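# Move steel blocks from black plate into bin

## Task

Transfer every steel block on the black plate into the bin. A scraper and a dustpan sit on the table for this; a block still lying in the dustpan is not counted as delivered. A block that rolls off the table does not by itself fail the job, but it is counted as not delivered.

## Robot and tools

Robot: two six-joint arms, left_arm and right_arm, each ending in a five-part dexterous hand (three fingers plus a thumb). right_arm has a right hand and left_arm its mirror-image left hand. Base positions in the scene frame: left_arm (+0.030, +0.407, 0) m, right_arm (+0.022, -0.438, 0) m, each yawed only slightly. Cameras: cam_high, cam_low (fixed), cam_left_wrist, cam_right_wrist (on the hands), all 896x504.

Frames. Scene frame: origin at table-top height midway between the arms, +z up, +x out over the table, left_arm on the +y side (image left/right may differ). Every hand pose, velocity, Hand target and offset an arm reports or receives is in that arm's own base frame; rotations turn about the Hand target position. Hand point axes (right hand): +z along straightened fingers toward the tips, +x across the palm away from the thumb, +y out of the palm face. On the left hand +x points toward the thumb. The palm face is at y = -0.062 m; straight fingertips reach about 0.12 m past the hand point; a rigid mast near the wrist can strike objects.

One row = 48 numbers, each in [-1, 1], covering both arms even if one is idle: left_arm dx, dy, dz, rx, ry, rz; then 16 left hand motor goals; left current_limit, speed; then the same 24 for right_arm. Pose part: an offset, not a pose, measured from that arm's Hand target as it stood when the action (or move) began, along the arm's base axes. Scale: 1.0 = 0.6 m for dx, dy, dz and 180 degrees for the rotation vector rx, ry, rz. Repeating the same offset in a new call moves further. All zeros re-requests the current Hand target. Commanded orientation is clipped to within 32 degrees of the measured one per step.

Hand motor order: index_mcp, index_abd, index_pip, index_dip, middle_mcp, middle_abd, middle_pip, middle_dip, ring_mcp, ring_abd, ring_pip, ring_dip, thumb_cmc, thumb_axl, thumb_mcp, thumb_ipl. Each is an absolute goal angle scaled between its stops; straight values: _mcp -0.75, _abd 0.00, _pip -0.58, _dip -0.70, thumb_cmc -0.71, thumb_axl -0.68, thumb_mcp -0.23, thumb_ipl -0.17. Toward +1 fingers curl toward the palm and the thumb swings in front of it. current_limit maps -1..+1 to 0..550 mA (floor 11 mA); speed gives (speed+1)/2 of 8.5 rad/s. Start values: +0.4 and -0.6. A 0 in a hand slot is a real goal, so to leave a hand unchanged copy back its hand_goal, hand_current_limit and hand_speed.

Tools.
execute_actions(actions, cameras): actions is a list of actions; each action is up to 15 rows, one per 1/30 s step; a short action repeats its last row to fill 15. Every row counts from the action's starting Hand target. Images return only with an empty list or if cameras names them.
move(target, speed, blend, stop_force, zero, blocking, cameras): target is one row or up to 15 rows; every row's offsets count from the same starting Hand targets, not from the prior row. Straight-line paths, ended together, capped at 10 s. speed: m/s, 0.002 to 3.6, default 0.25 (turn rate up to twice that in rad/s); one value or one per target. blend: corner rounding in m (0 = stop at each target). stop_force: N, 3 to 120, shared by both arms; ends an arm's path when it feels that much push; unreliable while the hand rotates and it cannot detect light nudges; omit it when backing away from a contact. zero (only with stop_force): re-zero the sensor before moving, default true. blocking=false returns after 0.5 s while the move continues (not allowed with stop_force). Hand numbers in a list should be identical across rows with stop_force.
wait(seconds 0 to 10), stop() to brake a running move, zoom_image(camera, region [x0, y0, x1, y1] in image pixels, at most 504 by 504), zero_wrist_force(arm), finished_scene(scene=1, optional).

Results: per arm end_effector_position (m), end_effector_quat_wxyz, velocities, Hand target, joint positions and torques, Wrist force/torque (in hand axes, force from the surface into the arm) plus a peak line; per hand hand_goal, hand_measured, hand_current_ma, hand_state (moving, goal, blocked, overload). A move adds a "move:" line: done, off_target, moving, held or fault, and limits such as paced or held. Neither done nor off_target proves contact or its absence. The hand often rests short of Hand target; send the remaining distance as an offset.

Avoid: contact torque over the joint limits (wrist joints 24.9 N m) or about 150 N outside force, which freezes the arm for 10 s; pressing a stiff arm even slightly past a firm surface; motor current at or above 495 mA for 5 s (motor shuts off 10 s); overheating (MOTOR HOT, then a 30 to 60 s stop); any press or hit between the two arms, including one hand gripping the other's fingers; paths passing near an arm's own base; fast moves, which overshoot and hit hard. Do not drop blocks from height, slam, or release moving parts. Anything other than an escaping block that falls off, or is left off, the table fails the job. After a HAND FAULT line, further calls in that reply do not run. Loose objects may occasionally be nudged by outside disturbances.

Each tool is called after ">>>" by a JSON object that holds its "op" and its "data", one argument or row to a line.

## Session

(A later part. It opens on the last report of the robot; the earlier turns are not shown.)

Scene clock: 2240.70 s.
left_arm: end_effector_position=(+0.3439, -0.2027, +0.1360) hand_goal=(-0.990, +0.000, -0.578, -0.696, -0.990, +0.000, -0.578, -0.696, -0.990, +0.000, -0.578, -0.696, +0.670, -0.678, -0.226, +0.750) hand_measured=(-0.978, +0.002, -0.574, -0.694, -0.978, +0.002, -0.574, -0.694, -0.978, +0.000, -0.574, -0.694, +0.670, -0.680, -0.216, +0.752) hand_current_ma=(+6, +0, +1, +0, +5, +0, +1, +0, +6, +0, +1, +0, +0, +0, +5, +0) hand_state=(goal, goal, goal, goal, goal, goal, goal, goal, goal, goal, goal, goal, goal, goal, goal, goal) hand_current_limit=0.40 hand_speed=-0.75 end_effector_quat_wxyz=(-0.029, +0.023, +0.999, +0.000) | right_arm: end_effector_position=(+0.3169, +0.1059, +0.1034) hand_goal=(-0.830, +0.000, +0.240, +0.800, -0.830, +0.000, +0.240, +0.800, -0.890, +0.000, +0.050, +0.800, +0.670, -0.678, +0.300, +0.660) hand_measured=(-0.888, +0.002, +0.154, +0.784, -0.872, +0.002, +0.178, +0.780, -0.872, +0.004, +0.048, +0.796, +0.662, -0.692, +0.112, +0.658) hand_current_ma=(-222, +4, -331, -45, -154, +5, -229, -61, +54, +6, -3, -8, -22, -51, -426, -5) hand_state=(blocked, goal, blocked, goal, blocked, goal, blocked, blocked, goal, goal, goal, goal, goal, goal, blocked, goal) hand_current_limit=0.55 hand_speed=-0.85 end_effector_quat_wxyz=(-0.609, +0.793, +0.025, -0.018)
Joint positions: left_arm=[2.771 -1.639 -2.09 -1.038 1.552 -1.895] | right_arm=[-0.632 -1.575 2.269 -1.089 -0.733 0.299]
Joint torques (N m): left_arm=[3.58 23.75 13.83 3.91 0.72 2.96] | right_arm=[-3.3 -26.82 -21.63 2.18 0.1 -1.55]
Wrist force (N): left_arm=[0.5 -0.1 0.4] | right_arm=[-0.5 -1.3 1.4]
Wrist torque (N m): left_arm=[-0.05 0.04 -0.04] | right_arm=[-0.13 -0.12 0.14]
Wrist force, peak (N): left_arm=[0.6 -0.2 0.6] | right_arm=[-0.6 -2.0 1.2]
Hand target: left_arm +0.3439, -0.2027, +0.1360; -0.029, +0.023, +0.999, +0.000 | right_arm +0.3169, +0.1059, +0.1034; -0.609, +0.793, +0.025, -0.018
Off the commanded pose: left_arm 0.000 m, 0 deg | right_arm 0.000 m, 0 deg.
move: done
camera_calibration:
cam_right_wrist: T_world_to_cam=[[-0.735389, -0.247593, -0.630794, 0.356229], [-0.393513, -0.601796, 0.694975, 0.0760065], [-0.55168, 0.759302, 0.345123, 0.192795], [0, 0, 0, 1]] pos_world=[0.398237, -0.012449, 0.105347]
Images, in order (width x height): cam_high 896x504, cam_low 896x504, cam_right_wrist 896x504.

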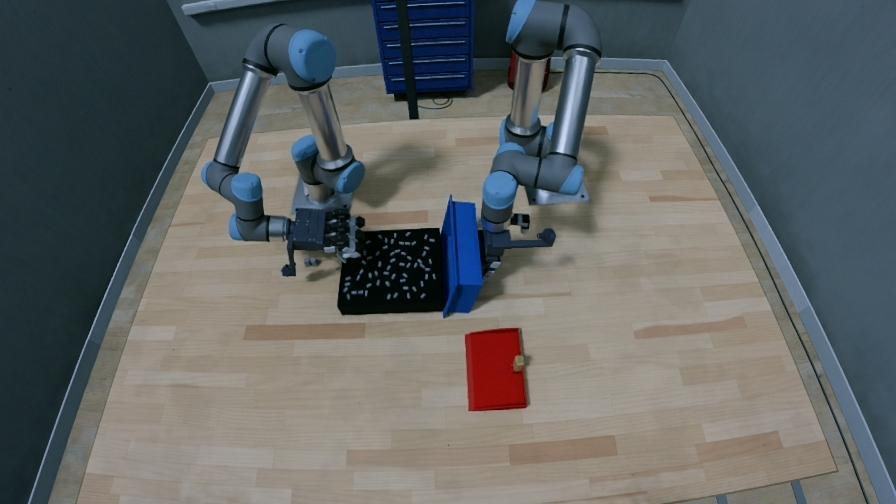

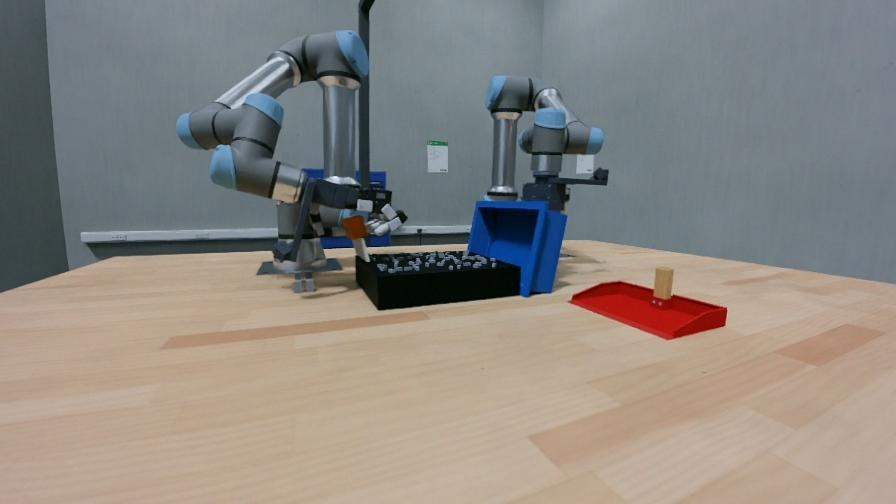

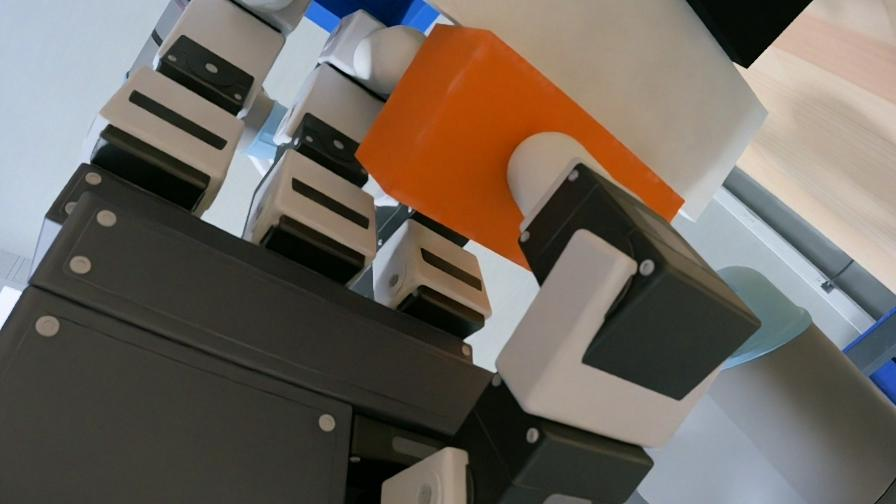

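>>> {"op": "move", "data": {
  "target": [0,0,0,0,0,0,-0.99,0,-0.577,-0.696,-0.99,0,-0.577,-0.696,-0.99,0,-0.577,-0.696,0.671,-0.678,-0.225,0.751,0.4,-0.75,0,0.2,-0.001,0,0,0,-0.83,0,0.24,0.80,-0.83,0,0.24,0.80,-0.89,0,0.05,0.80,0.671,-0.678,0.3,0.66,0.55,-0.85],
  "speed": 0.05,
  "stop_force": 10,
  "cameras": ["cam_high","cam_low"]
}}

>>> {"op": "zoom_image", "data": {
  "camera": "cam_high",
  "region": [300, 170, 500, 330]
}}

>>> {"op": "zoom_image", "data": {
  "camera": "cam_low",
  "region": [300, 170, 600, 320]
}}

Scene clock: 2250.03 s.
left_arm: end_effector_position=(+0.3439, -0.2027, +0.1360) hand_goal=(-0.990, +0.000, -0.578, -0.696, -0.990, +0.000, -0.578, -0.696, -0.990, +0.000, -0.578, -0.696, +0.670, -0.678, -0.226, +0.750) hand_measured=(-0.978, +0.002, -0.574, -0.694, -0.978, +0.002, -0.574, -0.694, -0.978, +0.000, -0.574, -0.694, +0.670, -0.680, -0.216, +0.752) hand_current_ma=(+6, +0, +1, +0, +5, +0, +1, +0, +6, +0, +1, +0, +0, +0, +5, +0) hand_state=(goal, goal, goal, goal, goal, goal, goal, goal, goal, goal, goal, goal, goal, goal, goal, goal) hand_current_limit=0.40 hand_speed=-0.75 end_effector_quat_wxyz=(-0.029, +0.023, +0.999, +0.000) | right_arm: end_effector_position=(+0.3169, +0.2259, +0.1028) hand_goal=(-0.830, +0.000, +0.240, +0.800, -0.830, +0.000, +0.240, +0.800, -0.890, +0.000, +0.050, +0.800, +0.670, -0.678, +0.300, +0.660) hand_measured=(-0.888, +0.002, +0.154, +0.784, -0.872, +0.002, +0.178, +0.780, -0.872, +0.004, +0.048, +0.796, +0.662, -0.692, +0.112, +0.658) hand_current_ma=(-222, +4, -331, -47, -154, +5, -229, -61, +54, +6, -3, -8, -22, -51, -426, -3) hand_state=(blocked, goal, blocked, goal, blocked, goal, blocked, blocked, goal, goal, goal, goal, goal, goal, blocked, goal) hand_current_limit=0.55 hand_speed=-0.85 end_effector_quat_wxyz=(-0.609, +0.793, +0.025, -0.018)
Joint positions: left_arm=[2.771 -1.639 -2.09 -1.038 1.552 -1.895] | right_arm=[-0.309 -1.627 2.36 -1.369 -0.449 0.585]
Joint torques (N m): left_arm=[2.22 23.14 14.96 4.04 0.83 2.9] | right_arm=[10.61 -25.23 -7.17 -2.09 2.51 1.47]
Wrist force (N): left_arm=[0.4 0.0 0.6] | right_arm=[-0.3 -1.8 0.1]
Wrist torque (N m): left_arm=[-0.05 0.05 -0.04] | right_arm=[-0.08 -0.17 0.00]
Wrist force, peak (N): left_arm=[0.6 -0.2 0.7] | right_arm=[-0.3 -1.4 1.7]
Hand target: left_arm +0.3439, -0.2027, +0.1360; -0.029, +0.023, +0.999, +0.000 | right_arm +0.3169, +0.2259, +0.1028; -0.609, +0.793, +0.025, -0.018
Off the commanded pose: left_arm 0.000 m, 0 deg | right_arm 0.000 m, 0 deg.
move: done
Images, in order (width x height): cam_high 896x504, cam_low 896x504.

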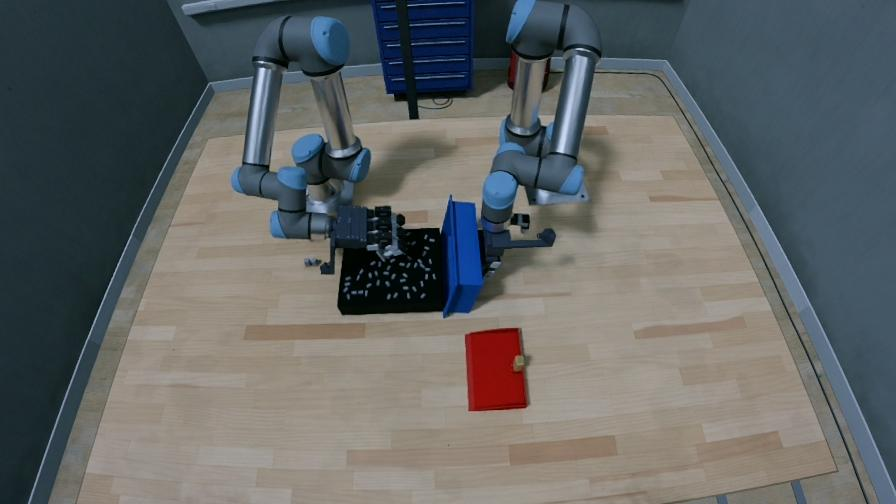

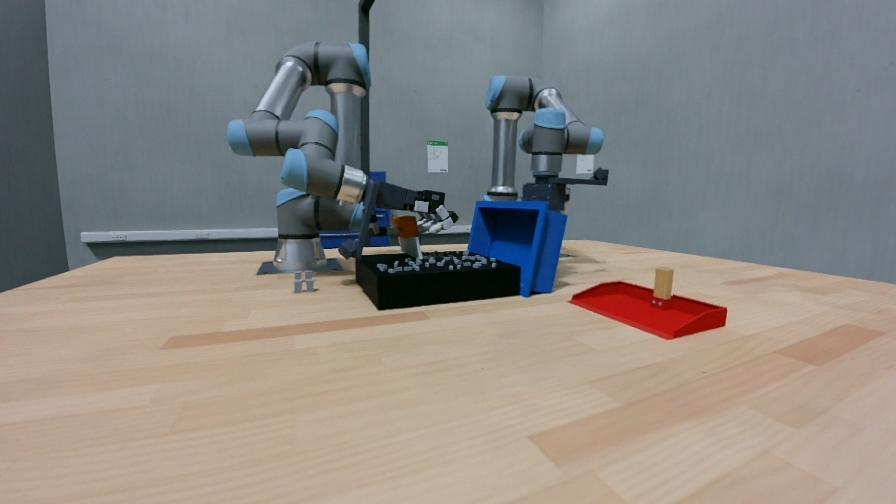

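Scaled by 2.520 from the camera's 896x504 image, which has a finer 1280x720 frame.

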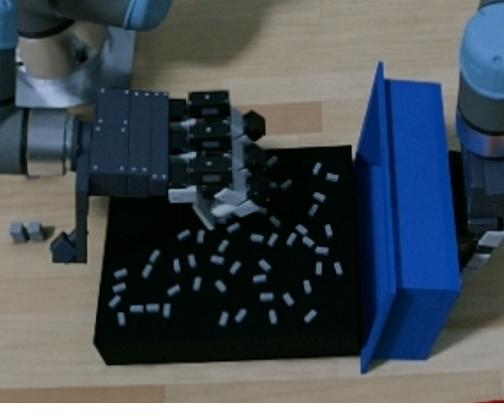

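Scaled by 1.680 from the camera's 896x504 image, which has a finer 1280x720 frame.

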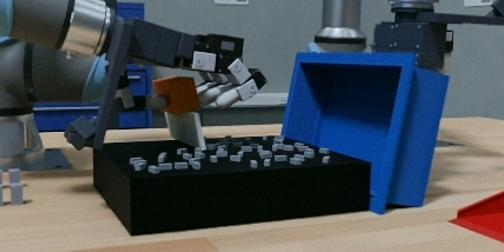

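>>> {"op": "move", "data": {
  "target": [0,0,0,0,0,0,-0.99,0,-0.577,-0.696,-0.99,0,-0.577,-0.696,-0.99,0,-0.577,-0.696,0.671,-0.678,-0.225,0.751,0.4,-0.75,0,0.245,0,0,0,0,-0.83,0,0.24,0.80,-0.83,0,0.24,0.80,-0.89,0,0.05,0.80,0.671,-0.678,0.3,0.66,0.55,-0.85],
  "speed": 0.05,
  "stop_force": 10,
  "cameras": ["cam_high","cam_low"]
}}

>>> {"op": "zoom_image", "data": {
  "camera": "cam_high",
  "region": [300, 170, 500, 330]
}}

>>> {"op": "zoom_image", "data": {
  "camera": "cam_low",
  "region": [350, 170, 600, 320]
}}

Scene clock: 2264.27 s.
left_arm: end_effector_position=(+0.3439, -0.2027, +0.1360) hand_goal=(-0.990, +0.000, -0.578, -0.696, -0.990, +0.000, -0.578, -0.696, -0.990, +0.000, -0.578, -0.696, +0.670, -0.678, -0.226, +0.750) hand_measured=(-0.978, +0.002, -0.574, -0.694, -0.978, +0.002, -0.574, -0.694, -0.978, +0.000, -0.574, -0.694, +0.670, -0.680, -0.216, +0.752) hand_current_ma=(+6, +0, +1, +0, +5, +0, +1, +0, +6, +0, +1, +0, +0, +0, +5, +0) hand_state=(goal, goal, goal, goal, goal, goal, goal, goal, goal, goal, goal, goal, goal, goal, goal, goal) hand_current_limit=0.40 hand_speed=-0.75 end_effector_quat_wxyz=(-0.029, +0.023, +0.999, +0.000) | right_arm: end_effector_position=(+0.3169, +0.3729, +0.1028) hand_goal=(-0.830, +0.000, +0.240, +0.800, -0.830, +0.000, +0.240, +0.800, -0.890, +0.000, +0.050, +0.800, +0.670, -0.678, +0.300, +0.660) hand_measured=(-0.888, +0.002, +0.154, +0.782, -0.872, +0.002, +0.178, +0.780, -0.872, +0.004, +0.048, +0.796, +0.662, -0.692, +0.112, +0.660) hand_current_ma=(-222, +4, -331, -50, -154, +5, -229, -61, +54, +6, -3, -8, -22, -51, -426, -2) hand_state=(blocked, goal, blocked, goal, blocked, goal, blocked, blocked, goal, goal, goal, goal, goal, goal, blocked, goal) hand_current_limit=0.55 hand_speed=-0.85 end_effector_quat_wxyz=(-0.609, +0.793, +0.025, -0.018)
Joint positions: left_arm=[2.771 -1.639 -2.09 -1.038 1.552 -1.895] | right_arm=[0.115 -1.339 2.45 -2.881 -0.266 1.774]
Joint torques (N m): left_arm=[3.58 23.37 14.48 3.79 0.63 3] | right_arm=[10.32 -14.63 -2.53 -3.94 0.56 1.45]
Wrist force (N): left_arm=[0.4 -0.1 0.4] | right_arm=[-0.3 -1.7 1.1]
Wrist torque (N m): left_arm=[-0.05 0.05 -0.05] | right_arm=[-0.16 -0.15 -0.04]
Wrist force, peak (N): left_arm=[0.7 0.1 0.7] | right_arm=[-0.4 -1.3 1.9]
Hand target: left_arm +0.3439, -0.2027, +0.1360; -0.029, +0.023, +0.999, +0.000 | right_arm +0.3169, +0.3729, +0.1028; -0.609, +0.793, +0.025, -0.018
Off the commanded pose: left_arm 0.000 m, 0 deg | right_arm 0.000 m, 0 deg.
move: done
Images, in order (width x height): cam_high 896x504, cam_low 896x504.

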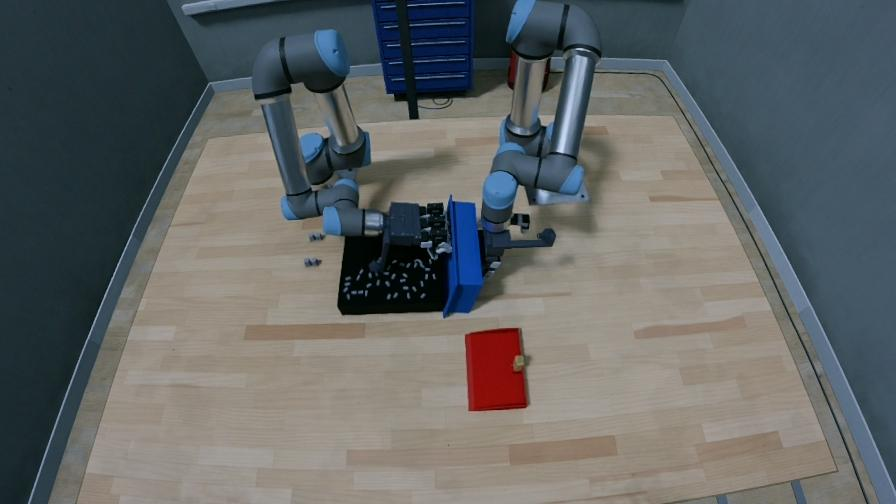

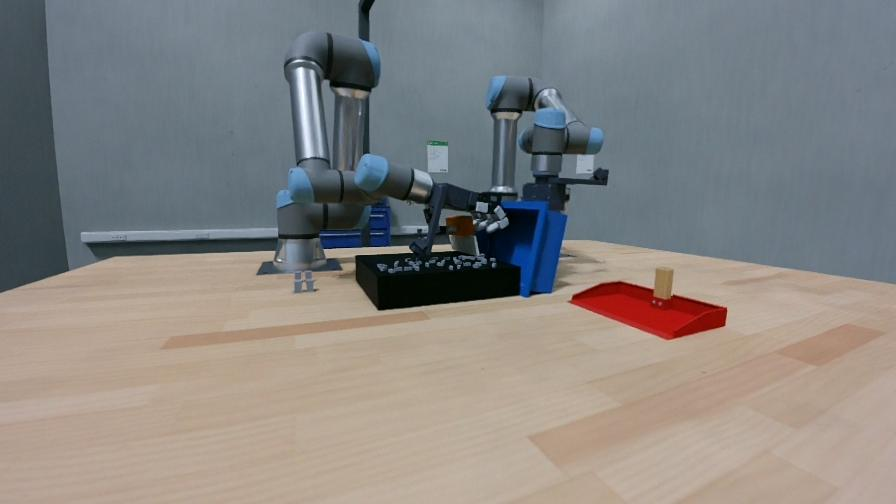

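Scaled by 2.520 from the camera's 896x504 image, which has a finer 1280x720 frame.

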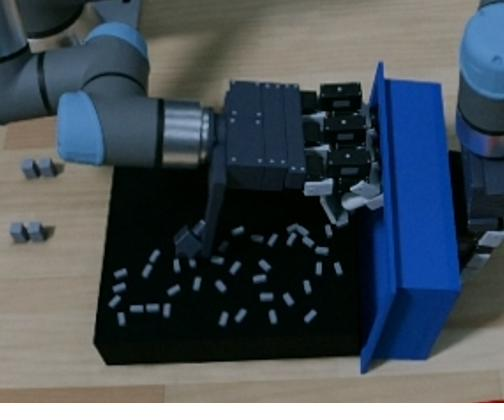

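Scaled by 2.016 from the camera's 896x504 image, which has a finer 1280x720 frame.

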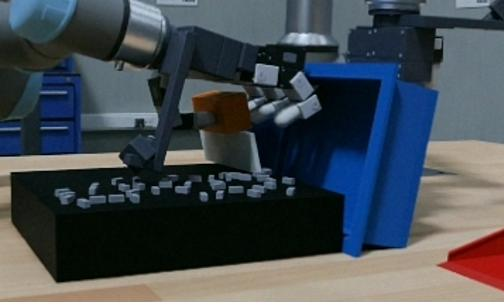

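>>> {"op": "move", "data": {
  "target": [0,0,0,0,0,0,-0.99,0,-0.577,-0.696,-0.99,0,-0.577,-0.696,-0.99,0,-0.577,-0.696,0.671,-0.678,-0.225,0.751,0.4,-0.75,0,0.045,0,0,0,0,-0.83,0,0.24,0.80,-0.83,0,0.24,0.80,-0.89,0,0.05,0.80,0.671,-0.678,0.3,0.66,0.55,-0.85],
  "speed": 0.04,
  "stop_force": 8,
  "cameras": ["cam_high","cam_low"]
}}

>>> {"op": "zoom_image", "data": {
  "camera": "cam_high",
  "region": [370, 180, 500, 290]
}}

>>> {"op": "zoom_image", "data": {
  "camera": "cam_low",
  "region": [400, 170, 580, 300]
}}

Scene clock: 2277.57 s.
left_arm: end_effector_position=(+0.3439, -0.2027, +0.1360) hand_goal=(-0.990, +0.000, -0.578, -0.696, -0.990, +0.000, -0.578, -0.696, -0.990, +0.000, -0.578, -0.696, +0.670, -0.678, -0.226, +0.750) hand_measured=(-0.950, +0.002, -0.574, -0.694, -0.958, +0.002, -0.574, -0.694, -0.964, +0.000, -0.574, -0.694, +0.670, -0.680, -0.218, +0.752) hand_current_ma=(+45, +0, +1, +0, +31, +0, +1, +0, +21, +0, +1, +0, +0, +0, +5, +0) hand_state=(blocked, goal, goal, goal, blocked, goal, goal, goal, blocked, goal, goal, goal, goal, goal, goal, goal) hand_current_limit=0.40 hand_speed=-0.75 end_effector_quat_wxyz=(-0.029, +0.023, +0.999, +0.000) | right_arm: end_effector_position=(+0.3168, +0.3973, +0.1028) hand_goal=(-0.830, +0.000, +0.240, +0.800, -0.830, +0.000, +0.240, +0.800, -0.890, +0.000, +0.050, +0.800, +0.670, -0.678, +0.300, +0.660) hand_measured=(-0.888, +0.002, +0.154, +0.782, -0.872, +0.002, +0.178, +0.780, -0.884, +0.006, +0.048, +0.796, +0.662, -0.692, +0.112, +0.658) hand_current_ma=(-222, +4, -331, -50, -154, +5, -229, -61, +15, +12, -2, -8, -22, -52, -426, -8) hand_state=(blocked, goal, blocked, goal, blocked, goal, blocked, blocked, goal, goal, goal, goal, goal, goal, blocked, goal) hand_current_limit=0.55 hand_speed=-0.85 end_effector_quat_wxyz=(-0.609, +0.793, +0.027, -0.020)
Joint positions: left_arm=[2.771 -1.639 -2.09 -1.038 1.552 -1.894] | right_arm=[0.179 -1.248 2.41 -3.129 -0.284 1.982]
Joint torques (N m): left_arm=[3.84 22.86 15.03 3.86 -3.99 -0.89] | right_arm=[-11.69 -36.99 -3.26 -0.86 3.41 -1.93]
Wrist force (N): left_arm=[-1.2 11.4 0.6] | right_arm=[-1.1 0.0 -3.7]
Wrist torque (N m): left_arm=[0.05 0.03 -0.30] | right_arm=[0.32 0.22 0.15]
Wrist force, peak (N): left_arm=[-0.5 23.7 0.3] | right_arm=[-3.5 2.3 -11.8]
Hand target: left_arm +0.3439, -0.2027, +0.1360; -0.029, +0.023, +0.999, +0.000 | right_arm +0.3168, +0.3973, +0.1028; -0.609, +0.793, +0.027, -0.020 (not the last commanded pose)
Off the commanded pose: left_arm 0.000 m, 0 deg | right_arm 0.003 m, 0 deg.
move: contact (right_arm)
Images, in order (width x height): cam_high 896x504, cam_low 896x504.

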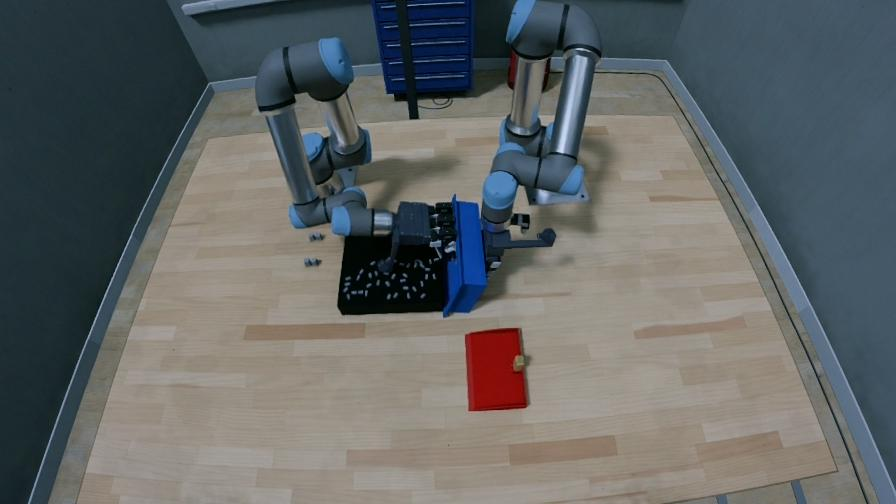

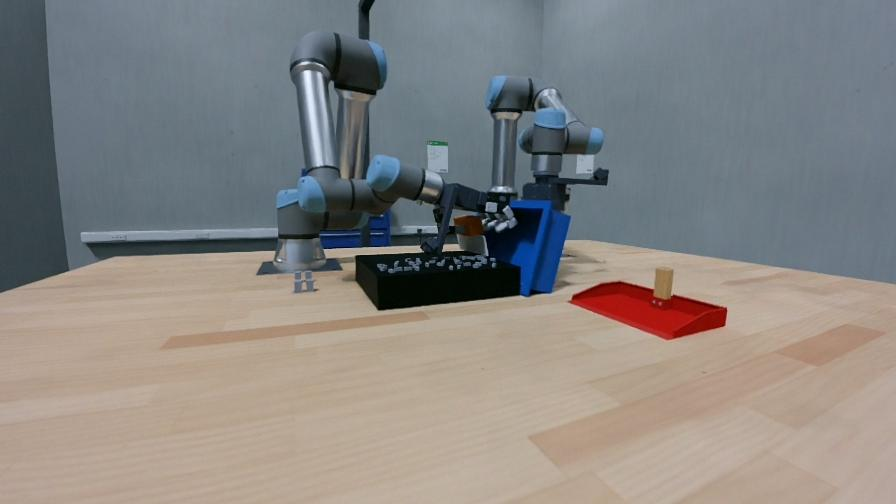

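Scaled by 3.877 from the camera's 896x504 image, which has a finer 1280x720 frame.

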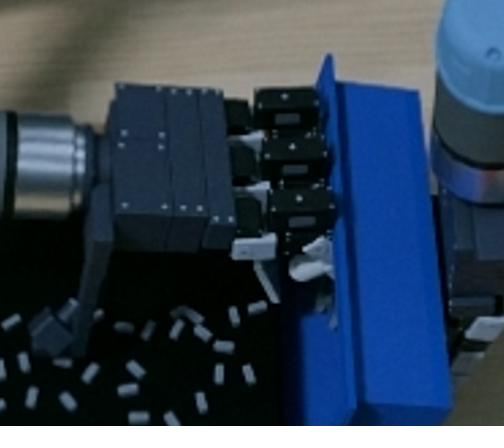

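Scaled by 2.800 from the camera's 896x504 image, which has a finer 1280x720 frame.

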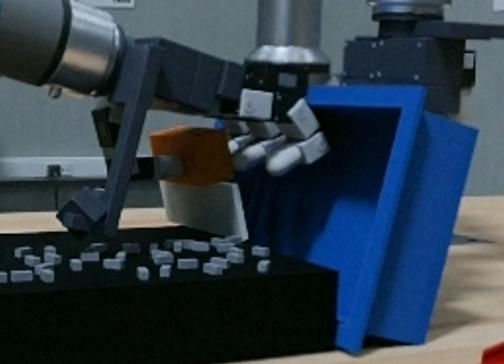

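>>> {"op": "move", "data": {
  "target": [
    [0,0,0,0,0,0,-0.99,0,-0.577,-0.696,-0.99,0,-0.577,-0.696,-0.99,0,-0.577,-0.696,0.671,-0.678,-0.225,0.751,0.4,-0.75,0,-0.02,0.012,0,0,0,-0.83,0,0.24,0.80,-0.83,0,0.24,0.80,-0.89,0,0.05,0.80,0.671,-0.678,0.3,0.66,0.55,-0.85],
    [0,0,0,0,0,0,-0.99,0,-0.577,-0.696,-0.99,0,-0.577,-0.696,-0.99,0,-0.577,-0.696,0.671,-0.678,-0.225,0.751,0.4,-0.75,0,-0.25,0.1,0,0,0,-0.83,0,0.24,0.80,-0.83,0,0.24,0.80,-0.89,0,0.05,0.80,0.671,-0.678,0.3,0.66,0.55,-0.85]
  ],
  "speed": 0.1,
  "blend": 0.008,
  "cameras": ["cam_high","cam_low"]
}}

>>> {"op": "zoom_image", "data": {
  "camera": "cam_high",
  "region": [330, 180, 500, 330]
}}

>>> {"op": "zoom_image", "data": {
  "camera": "cam_low",
  "region": [400, 170, 580, 300]
}}

Scene clock: 2314.60 s.
left_arm: end_effector_position=(+0.3439, -0.2027, +0.1360) hand_goal=(-0.990, +0.000, -0.578, -0.696, -0.990, +0.000, -0.578, -0.696, -0.990, +0.000, -0.578, -0.696, +0.670, -0.678, -0.226, +0.750) hand_measured=(-0.978, +0.002, -0.574, -0.694, -0.978, +0.002, -0.574, -0.694, -0.978, +0.000, -0.574, -0.694, +0.670, -0.680, -0.218, +0.752) hand_current_ma=(+6, +0, +1, +0, +5, +0, +1, +0, +6, +0, +1, +0, +0, +0, +5, +0) hand_state=(goal, goal, goal, goal, goal, goal, goal, goal, goal, goal, goal, goal, goal, goal, goal, goal) hand_current_limit=0.40 hand_speed=-0.75 end_effector_quat_wxyz=(-0.029, +0.023, +0.999, +0.000) | right_arm: end_effector_position=(+0.3168, +0.2474, +0.1628) hand_goal=(-0.830, +0.000, +0.240, +0.800, -0.830, +0.000, +0.240, +0.800, -0.890, +0.000, +0.050, +0.800, +0.670, -0.678, +0.300, +0.660) hand_measured=(-0.888, +0.002, +0.154, +0.782, -0.872, +0.002, +0.178, +0.780, -0.870, +0.002, +0.056, +0.796, +0.662, -0.692, +0.112, +0.656) hand_current_ma=(-221, +4, -331, -50, -154, +5, -226, -61, +61, +3, +13, -8, -23, -52, -426, -10) hand_state=(blocked, goal, blocked, goal, blocked, goal, blocked, blocked, goal, goal, goal, goal, goal, goal, blocked, goal) hand_current_limit=0.55 hand_speed=-0.85 end_effector_quat_wxyz=(-0.609, +0.793, +0.027, -0.020)
Joint positions: left_arm=[2.771 -1.639 -2.09 -1.038 1.552 -1.895] | right_arm=[-0.244 -1.739 2.281 -1.259 -0.404 0.676]
Joint torques (N m): left_arm=[3.4 22.82 15.51 3.8 1.39 -0.63] | right_arm=[-13.36 -3.22 -25.29 0.84 -0.07 -1.56]
Wrist force (N): left_arm=[0.2 -0.2 0.7] | right_arm=[-0.1 -1.4 1.3]
Wrist torque (N m): left_arm=[-0.10 0.08 -0.05] | right_arm=[-0.14 -0.16 0.15]
Wrist force, peak (N): left_arm=[-1.1 11.9 0.6] | right_arm=[-1.3 -0.2 -4.0]
Hand target: left_arm +0.3439, -0.2027, +0.1360; -0.029, +0.023, +0.999, +0.000 | right_arm +0.3168, +0.2473, +0.1628; -0.609, +0.793, +0.027, -0.020
Off the commanded pose: left_arm 0.000 m, 0 deg | right_arm 0.000 m, 0 deg.
move: done; blend cut to 0.007 m at target 1
Images, in order (width x height): cam_high 896x504, cam_low 896x504.

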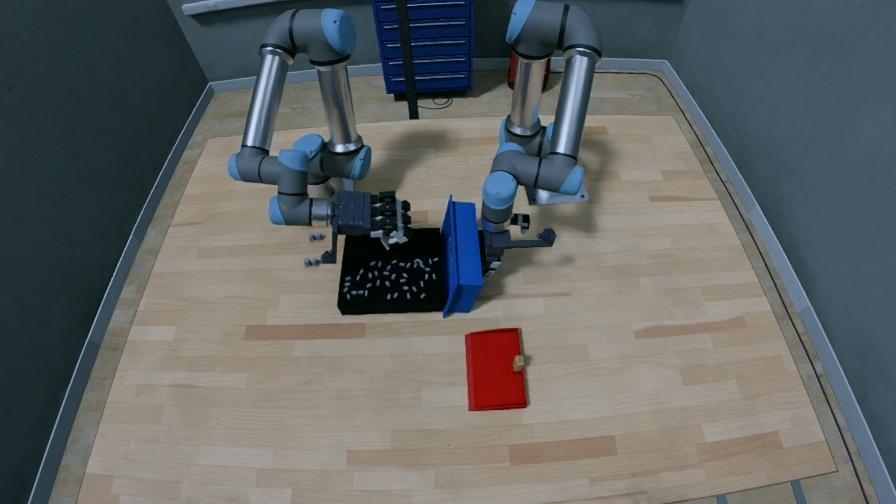

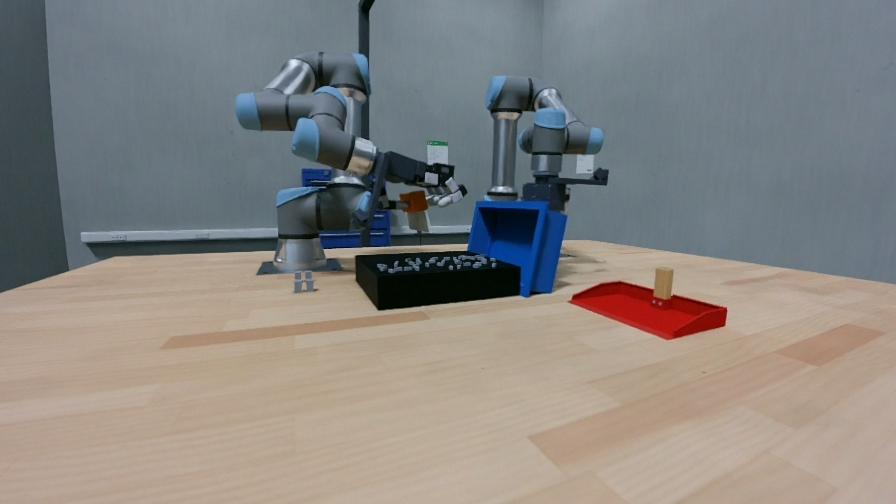

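Scaled by 2.965 from the camera's 896x504 image, which has a finer 1280x720 frame.

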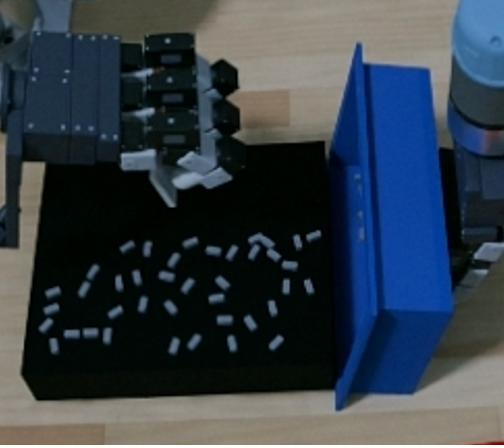

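Scaled by 2.800 from the camera's 896x504 image, which has a finer 1280x720 frame.

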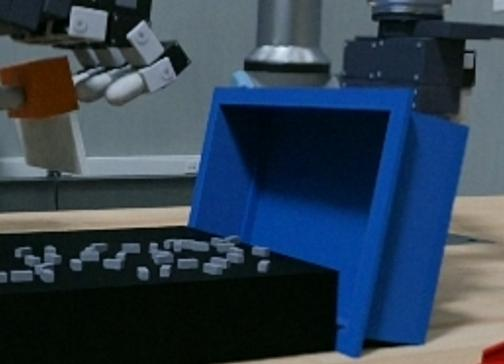

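>>> {"op": "move", "data": {
  "target": [
    [0,0,0,0,0,0,-0.99,0,-0.577,-0.696,-0.99,0,-0.577,-0.696,-0.99,0,-0.577,-0.696,0.671,-0.678,-0.225,0.751,0.4,-0.75,0.1693,-0.234,0,0,0,0,-0.83,0,0.24,0.80,-0.83,0,0.24,0.80,-0.89,0,0.05,0.80,0.671,-0.678,0.3,0.66,0.55,-0.85],
    [0,0,0,0,0,0,-0.99,0,-0.577,-0.696,-0.99,0,-0.577,-0.696,-0.99,0,-0.577,-0.696,0.671,-0.678,-0.225,0.751,0.4,-0.75,0.1693,-0.234,-0.0993,0,0,0,-0.83,0,0.24,0.80,-0.83,0,0.24,0.80,-0.89,0,0.05,0.80,0.671,-0.678,0.3,0.66,0.55,-0.85]
  ],
  "speed": [0.12,0.04],
  "cameras": ["cam_high","cam_low"]
}}

>>> {"op": "zoom_image", "data": {
  "camera": "cam_high",
  "region": [300, 170, 500, 330]
}}

>>> {"op": "zoom_image", "data": {
  "camera": "cam_low",
  "region": [300, 170, 550, 310]
}}

Scene clock: 2358.83 s.
left_arm: end_effector_position=(+0.3439, -0.2027, +0.1360) hand_goal=(-0.990, +0.000, -0.578, -0.696, -0.990, +0.000, -0.578, -0.696, -0.990, +0.000, -0.578, -0.696, +0.670, -0.678, -0.226, +0.750) hand_measured=(-0.978, +0.002, -0.574, -0.694, -0.978, +0.002, -0.574, -0.694, -0.978, +0.000, -0.574, -0.694, +0.670, -0.680, -0.218, +0.752) hand_current_ma=(+6, +0, +1, +0, +5, +0, +1, +0, +6, +0, +1, +0, +0, +0, +5, +0) hand_state=(goal, goal, goal, goal, goal, goal, goal, goal, goal, goal, goal, goal, goal, goal, goal, goal) hand_current_limit=0.40 hand_speed=-0.75 end_effector_quat_wxyz=(-0.029, +0.023, +0.999, +0.000) | right_arm: end_effector_position=(+0.4183, +0.1069, +0.1033) hand_goal=(-0.830, +0.000, +0.240, +0.800, -0.830, +0.000, +0.240, +0.800, -0.890, +0.000, +0.050, +0.800, +0.670, -0.678, +0.300, +0.660) hand_measured=(-0.888, +0.002, +0.154, +0.784, -0.872, +0.002, +0.180, +0.784, -0.870, +0.002, +0.056, +0.796, +0.660, -0.694, +0.112, +0.656) hand_current_ma=(-221, +4, -331, -46, -154, +5, -219, -48, +61, +3, +13, -8, -24, -55, -426, -10) hand_state=(blocked, goal, blocked, goal, blocked, goal, blocked, goal, goal, goal, goal, goal, goal, goal, blocked, goal) hand_current_limit=0.55 hand_speed=-0.85 end_effector_quat_wxyz=(-0.609, +0.793, +0.027, -0.020)
Joint positions: left_arm=[2.771 -1.639 -2.09 -1.038 1.552 -1.895] | right_arm=[-0.489 -1.353 2.024 -1.139 -0.609 0.393]
Joint torques (N m): left_arm=[2.29 22.37 15.39 3.87 1.72 2.6] | right_arm=[-4.03 -18.69 -7.51 -1.53 1.48 1.63]
Wrist force (N): left_arm=[0.2 -0.3 0.5] | right_arm=[0.0 -2.4 1.1]
Wrist torque (N m): left_arm=[-0.08 0.08 -0.05] | right_arm=[-0.18 -0.15 0.17]
Wrist force, peak (N): left_arm=[0.3 -0.2 1.0] | right_arm=[0.0 -2.4 1.1]
Hand target: left_arm +0.3439, -0.2027, +0.1360; -0.029, +0.023, +0.999, +0.000 | right_arm +0.4183, +0.1069, +0.1032; -0.609, +0.793, +0.027, -0.020
Off the commanded pose: left_arm 0.000 m, 0 deg | right_arm 0.000 m, 0 deg.
move: done
Images, in order (width x height): cam_high 896x504, cam_low 896x504.

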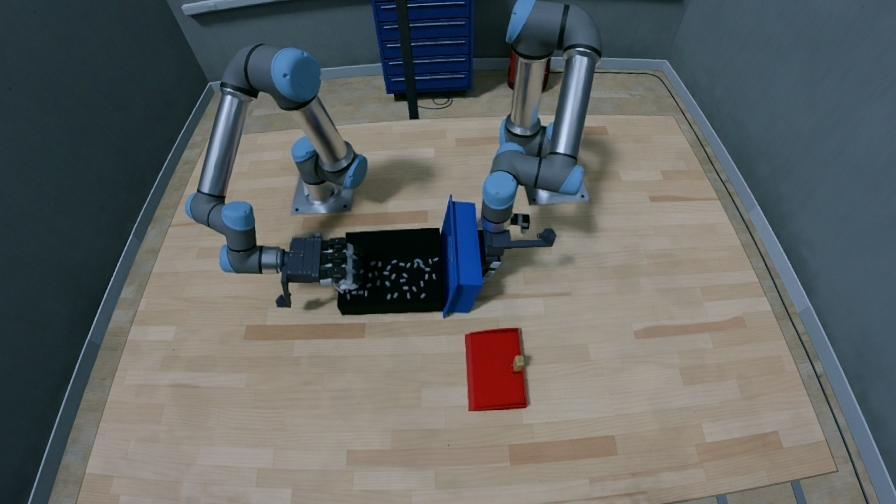

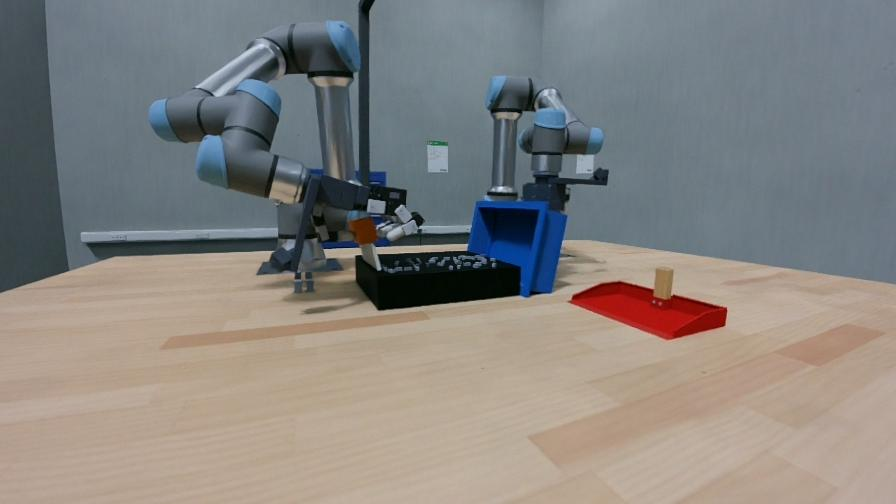

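Scaled by 2.520 from the camera's 896x504 image, which has a finer 1280x720 frame.

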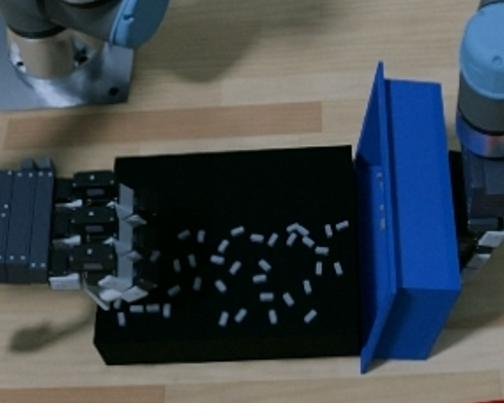

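Scaled by 2.016 from the camera's 896x504 image, which has a finer 1280x720 frame.

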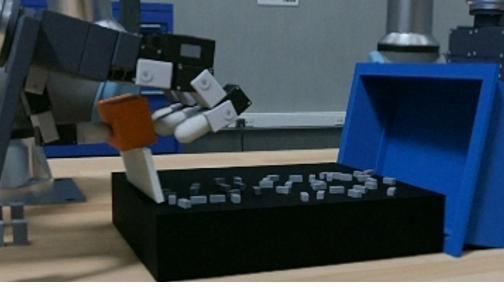

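>>> {"op": "move", "data": {
  "target": [0,0,0,0,0,0,-0.99,0,-0.577,-0.696,-0.99,0,-0.577,-0.696,-0.99,0,-0.577,-0.696,0.671,-0.678,-0.225,0.751,0.4,-0.75,0,0.4935,-0.0008,0,0,0,-0.83,0,0.24,0.80,-0.83,0,0.24,0.80,-0.89,0,0.05,0.80,0.671,-0.678,0.3,0.66,0.55,-0.85],
  "speed": 0.05,
  "stop_force": 10,
  "cameras": ["cam_high","cam_low"]
}}

>>> {"op": "zoom_image", "data": {
  "camera": "cam_high",
  "region": [330, 180, 500, 330]
}}

>>> {"op": "zoom_image", "data": {
  "camera": "cam_low",
  "region": [400, 170, 580, 300]
}}

Scene clock: 2379.57 s.
left_arm: end_effector_position=(+0.3439, -0.2027, +0.1360) hand_goal=(-0.990, +0.000, -0.578, -0.696, -0.990, +0.000, -0.578, -0.696, -0.990, +0.000, -0.578, -0.696, +0.670, -0.678, -0.226, +0.750) hand_measured=(-0.952, +0.002, -0.574, -0.694, -0.948, +0.002, -0.574, -0.694, -0.944, +0.000, -0.574, -0.694, +0.670, -0.680, -0.218, +0.752) hand_current_ma=(+42, +0, +1, +0, +48, +0, +1, +0, +56, +0, +1, +0, +0, +0, +5, +0) hand_state=(blocked, goal, goal, goal, blocked, goal, goal, goal, blocked, goal, goal, goal, goal, goal, goal, goal) hand_current_limit=0.40 hand_speed=-0.75 end_effector_quat_wxyz=(-0.029, +0.023, +0.999, +0.000) | right_arm: end_effector_position=(+0.4180, +0.3976, +0.1027) hand_goal=(-0.830, +0.000, +0.240, +0.800, -0.830, +0.000, +0.240, +0.800, -0.890, +0.000, +0.050, +0.800, +0.670, -0.678, +0.300, +0.660) hand_measured=(-0.888, +0.002, +0.154, +0.786, -0.872, +0.002, +0.180, +0.780, -0.882, +0.010, +0.056, +0.796, +0.660, -0.694, +0.112, +0.654) hand_current_ma=(-221, +4, -331, -41, -154, +5, -219, -59, +19, +24, +12, -8, -24, -55, -426, -17) hand_state=(blocked, goal, blocked, goal, blocked, goal, blocked, goal, goal, goal, goal, goal, goal, goal, blocked, goal) hand_current_limit=0.55 hand_speed=-0.85 end_effector_quat_wxyz=(-0.609, +0.793, +0.029, -0.023)
Joint positions: left_arm=[2.771 -1.639 -2.09 -1.038 1.552 -1.895] | right_arm=[0.142 -1.153 2.157 -2.82 -0.269 1.826]
Joint torques (N m): left_arm=[-7.84 22.44 15.57 3.81 0.02 2.6] | right_arm=[-12.18 -44.67 -4.99 -0.98 3.42 -1.92]
Wrist force (N): left_arm=[-0.1 5.0 1.8] | right_arm=[-0.7 -0.9 -1.3]
Wrist torque (N m): left_arm=[-0.30 0.04 -0.22] | right_arm=[0.10 0.09 0.20]
Wrist force, peak (N): left_arm=[0.6 28.4 0.6] | right_arm=[-3.7 4.4 -15.6]
Hand target: left_arm +0.3439, -0.2027, +0.1360; -0.029, +0.023, +0.999, +0.000 | right_arm +0.4180, +0.3976, +0.1027; -0.609, +0.793, +0.029, -0.023 (not the last commanded pose)
Off the commanded pose: left_arm 0.000 m, 0 deg | right_arm 0.005 m, 0 deg.
move: contact (right_arm)
Images, in order (width x height): cam_high 896x504, cam_low 896x504.

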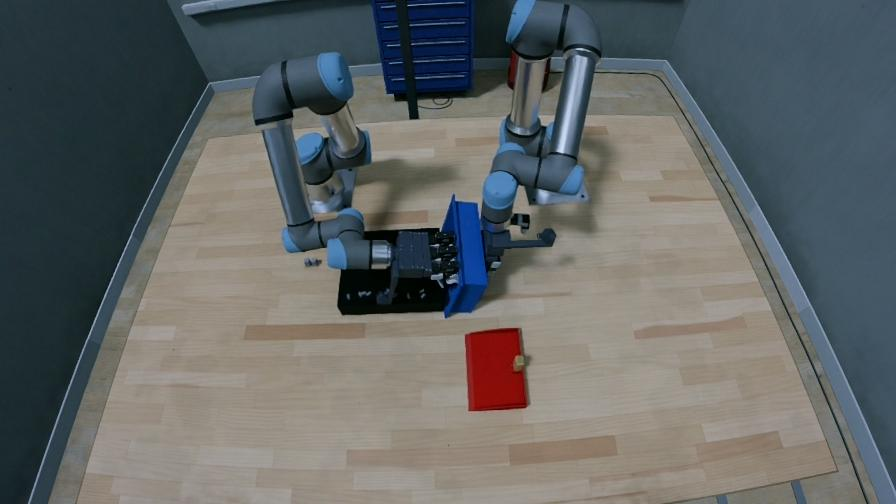

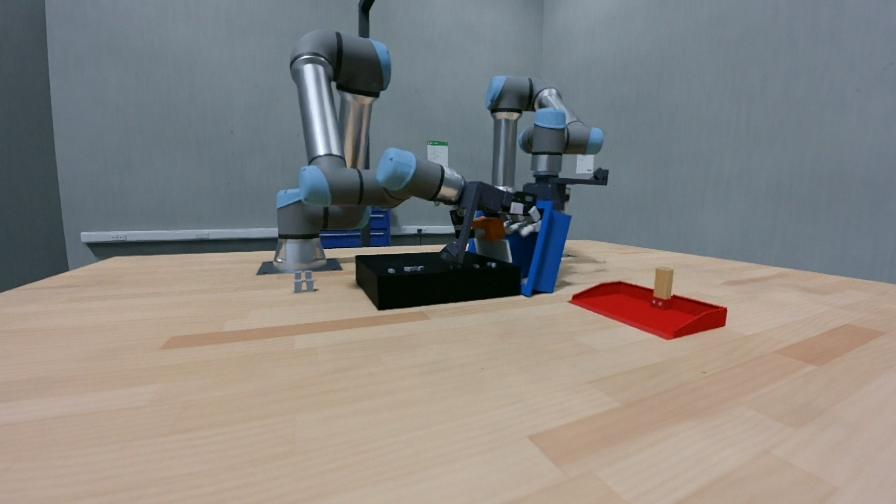

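Scaled by 2.965 from the camera's 896x504 image, which has a finer 1280x720 frame.

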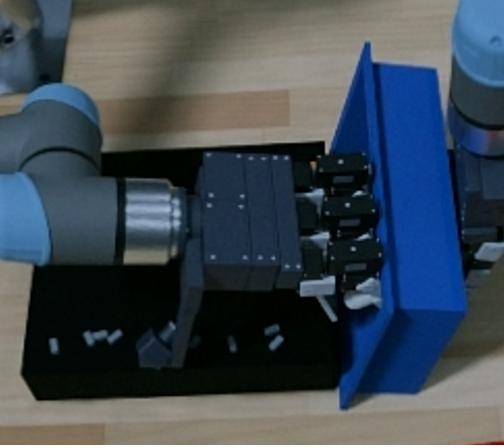

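Scaled by 2.800 from the camera's 896x504 image, which has a finer 1280x720 frame.

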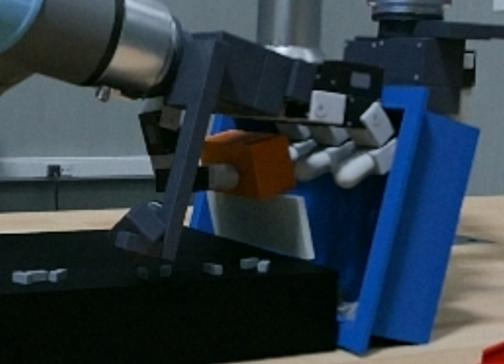

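>>> {"op": "move", "data": {
  "target": [
    [0,0,0,0,0,0,-0.99,0,-0.577,-0.696,-0.99,0,-0.577,-0.696,-0.99,0,-0.577,-0.696,0.671,-0.678,-0.225,0.751,0.4,-0.75,0,-0.03,0.02,0,0,0,-0.83,0,0.24,0.80,-0.83,0,0.24,0.80,-0.89,0,0.05,0.80,0.671,-0.678,0.3,0.66,0.55,-0.85],
    [0,0,0,0,0,0,-0.99,0,-0.577,-0.696,-0.99,0,-0.577,-0.696,-0.99,0,-0.577,-0.696,0.671,-0.678,-0.225,0.751,0.4,-0.75,0.0615,-0.4777,0.1038,0,0,0.0667,-0.83,0,0.24,0.80,-0.83,0,0.24,0.80,-0.89,0,0.05,0.80,0.671,-0.678,0.3,0.66,0.55,-0.85],
    [0,0,0,0,0,0,-0.99,0,-0.577,-0.696,-0.99,0,-0.577,-0.696,-0.99,0,-0.577,-0.696,0.671,-0.678,-0.225,0.751,0.4,-0.75,0.0615,-0.4777,0.0018,0,0,0.0667,-0.83,0,0.24,0.80,-0.83,0,0.24,0.80,-0.89,0,0.05,0.80,0.671,-0.678,0.3,0.66,0.55,-0.85]
  ],
  "speed": [0.08,0.15,0.04],
  "blend": [0.01,0,0],
  "cameras": ["cam_high","cam_low"]
}}

>>> {"op": "zoom_image", "data": {
  "camera": "cam_high",
  "region": [300, 180, 500, 330]
}}

>>> {"op": "zoom_image", "data": {
  "camera": "cam_low",
  "region": [300, 170, 600, 320]
}}

Scene clock: 2443.63 s.
left_arm: end_effector_position=(+0.3439, -0.2027, +0.1360) hand_goal=(-0.990, +0.000, -0.578, -0.696, -0.990, +0.000, -0.578, -0.696, -0.990, +0.000, -0.578, -0.696, +0.670, -0.678, -0.226, +0.750) hand_measured=(-0.978, +0.002, -0.574, -0.694, -0.978, +0.002, -0.574, -0.694, -0.978, +0.000, -0.574, -0.694, +0.670, -0.680, -0.218, +0.752) hand_current_ma=(+6, +0, +1, +0, +5, +0, +1, +0, +6, +0, +1, +0, +0, +0, +5, +0) hand_state=(goal, goal, goal, goal, goal, goal, goal, goal, goal, goal, goal, goal, goal, goal, goal, goal) hand_current_limit=0.40 hand_speed=-0.75 end_effector_quat_wxyz=(-0.029, +0.023, +0.999, +0.000) | right_arm: end_effector_position=(+0.4549, +0.1110, +0.1038) hand_goal=(-0.830, +0.000, +0.240, +0.800, -0.830, +0.000, +0.240, +0.800, -0.890, +0.000, +0.050, +0.800, +0.670, -0.678, +0.300, +0.660) hand_measured=(-0.880, +0.002, +0.154, +0.782, -0.872, +0.002, +0.180, +0.780, -0.870, +0.002, +0.056, +0.796, +0.662, -0.694, +0.108, +0.654) hand_current_ma=(-192, +3, -331, -55, -154, +5, -216, -59, +61, +3, +13, -8, -21, -55, -426, -18) hand_state=(blocked, goal, blocked, goal, blocked, goal, blocked, goal, goal, goal, goal, goal, goal, goal, blocked, goal) hand_current_limit=0.55 hand_speed=-0.85 end_effector_quat_wxyz=(-0.603, +0.785, +0.112, -0.087)
Joint positions: left_arm=[2.771 -1.639 -2.09 -1.038 1.552 -1.895] | right_arm=[-0.389 -1.19 1.787 -1.001 -0.716 0.314]
Joint torques (N m): left_arm=[9.14 21.81 15.96 3.75 1.03 2.49] | right_arm=[-9.05 -27.26 -7.09 -0.99 0.61 1.21]
Wrist force (N): left_arm=[0.8 -0.5 0.5] | right_arm=[-0.3 -1.3 1.1]
Wrist torque (N m): left_arm=[-0.11 0.00 0.03] | right_arm=[-0.08 -0.11 0.16]
Wrist force, peak (N): left_arm=[-0.4 5.6 1.8] | right_arm=[-0.7 3.8 3.2]
Hand target: left_arm +0.3439, -0.2027, +0.1360; -0.029, +0.023, +0.999, +0.000 | right_arm +0.4549, +0.1110, +0.1037; -0.603, +0.785, +0.112, -0.087
Off the commanded pose: left_arm 0.000 m, 0 deg | right_arm 0.000 m, 0 deg.
move: done
Images, in order (width x height): cam_high 896x504, cam_low 896x504.

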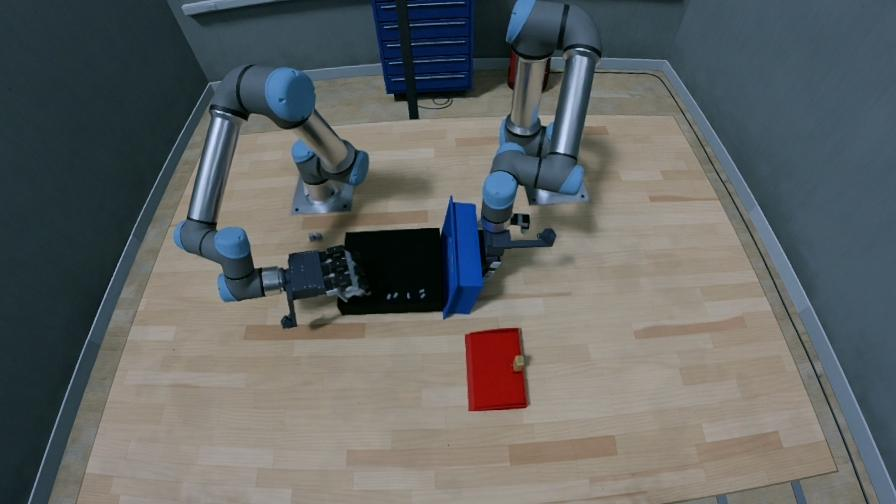

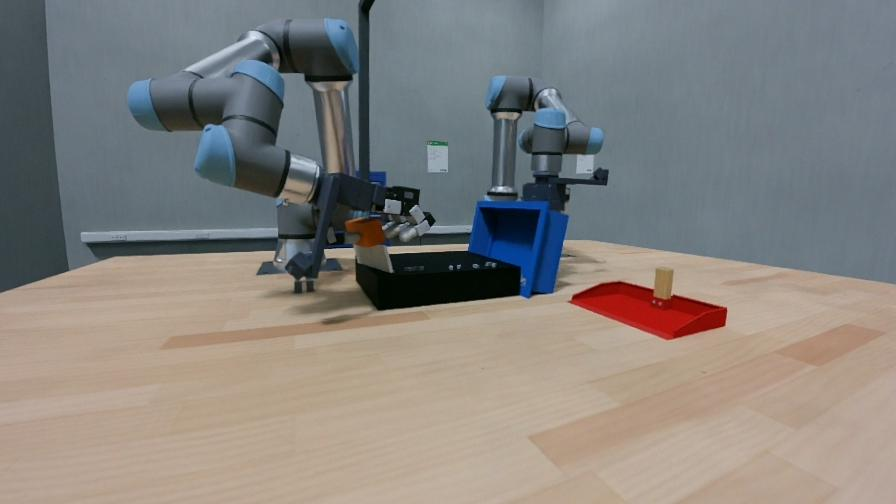

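Scaled by 2.520 from the camera's 896x504 image, which has a finer 1280x720 frame.

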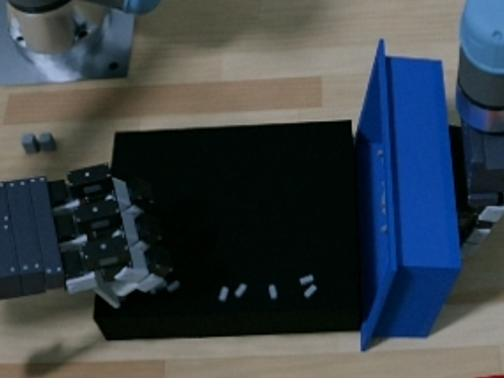

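Scaled by 1.680 from the camera's 896x504 image, which has a finer 1280x720 frame.

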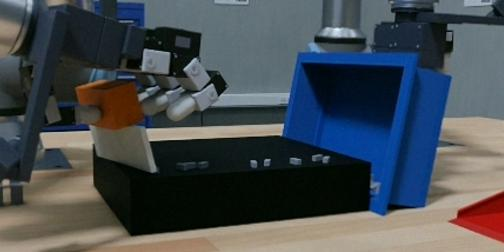

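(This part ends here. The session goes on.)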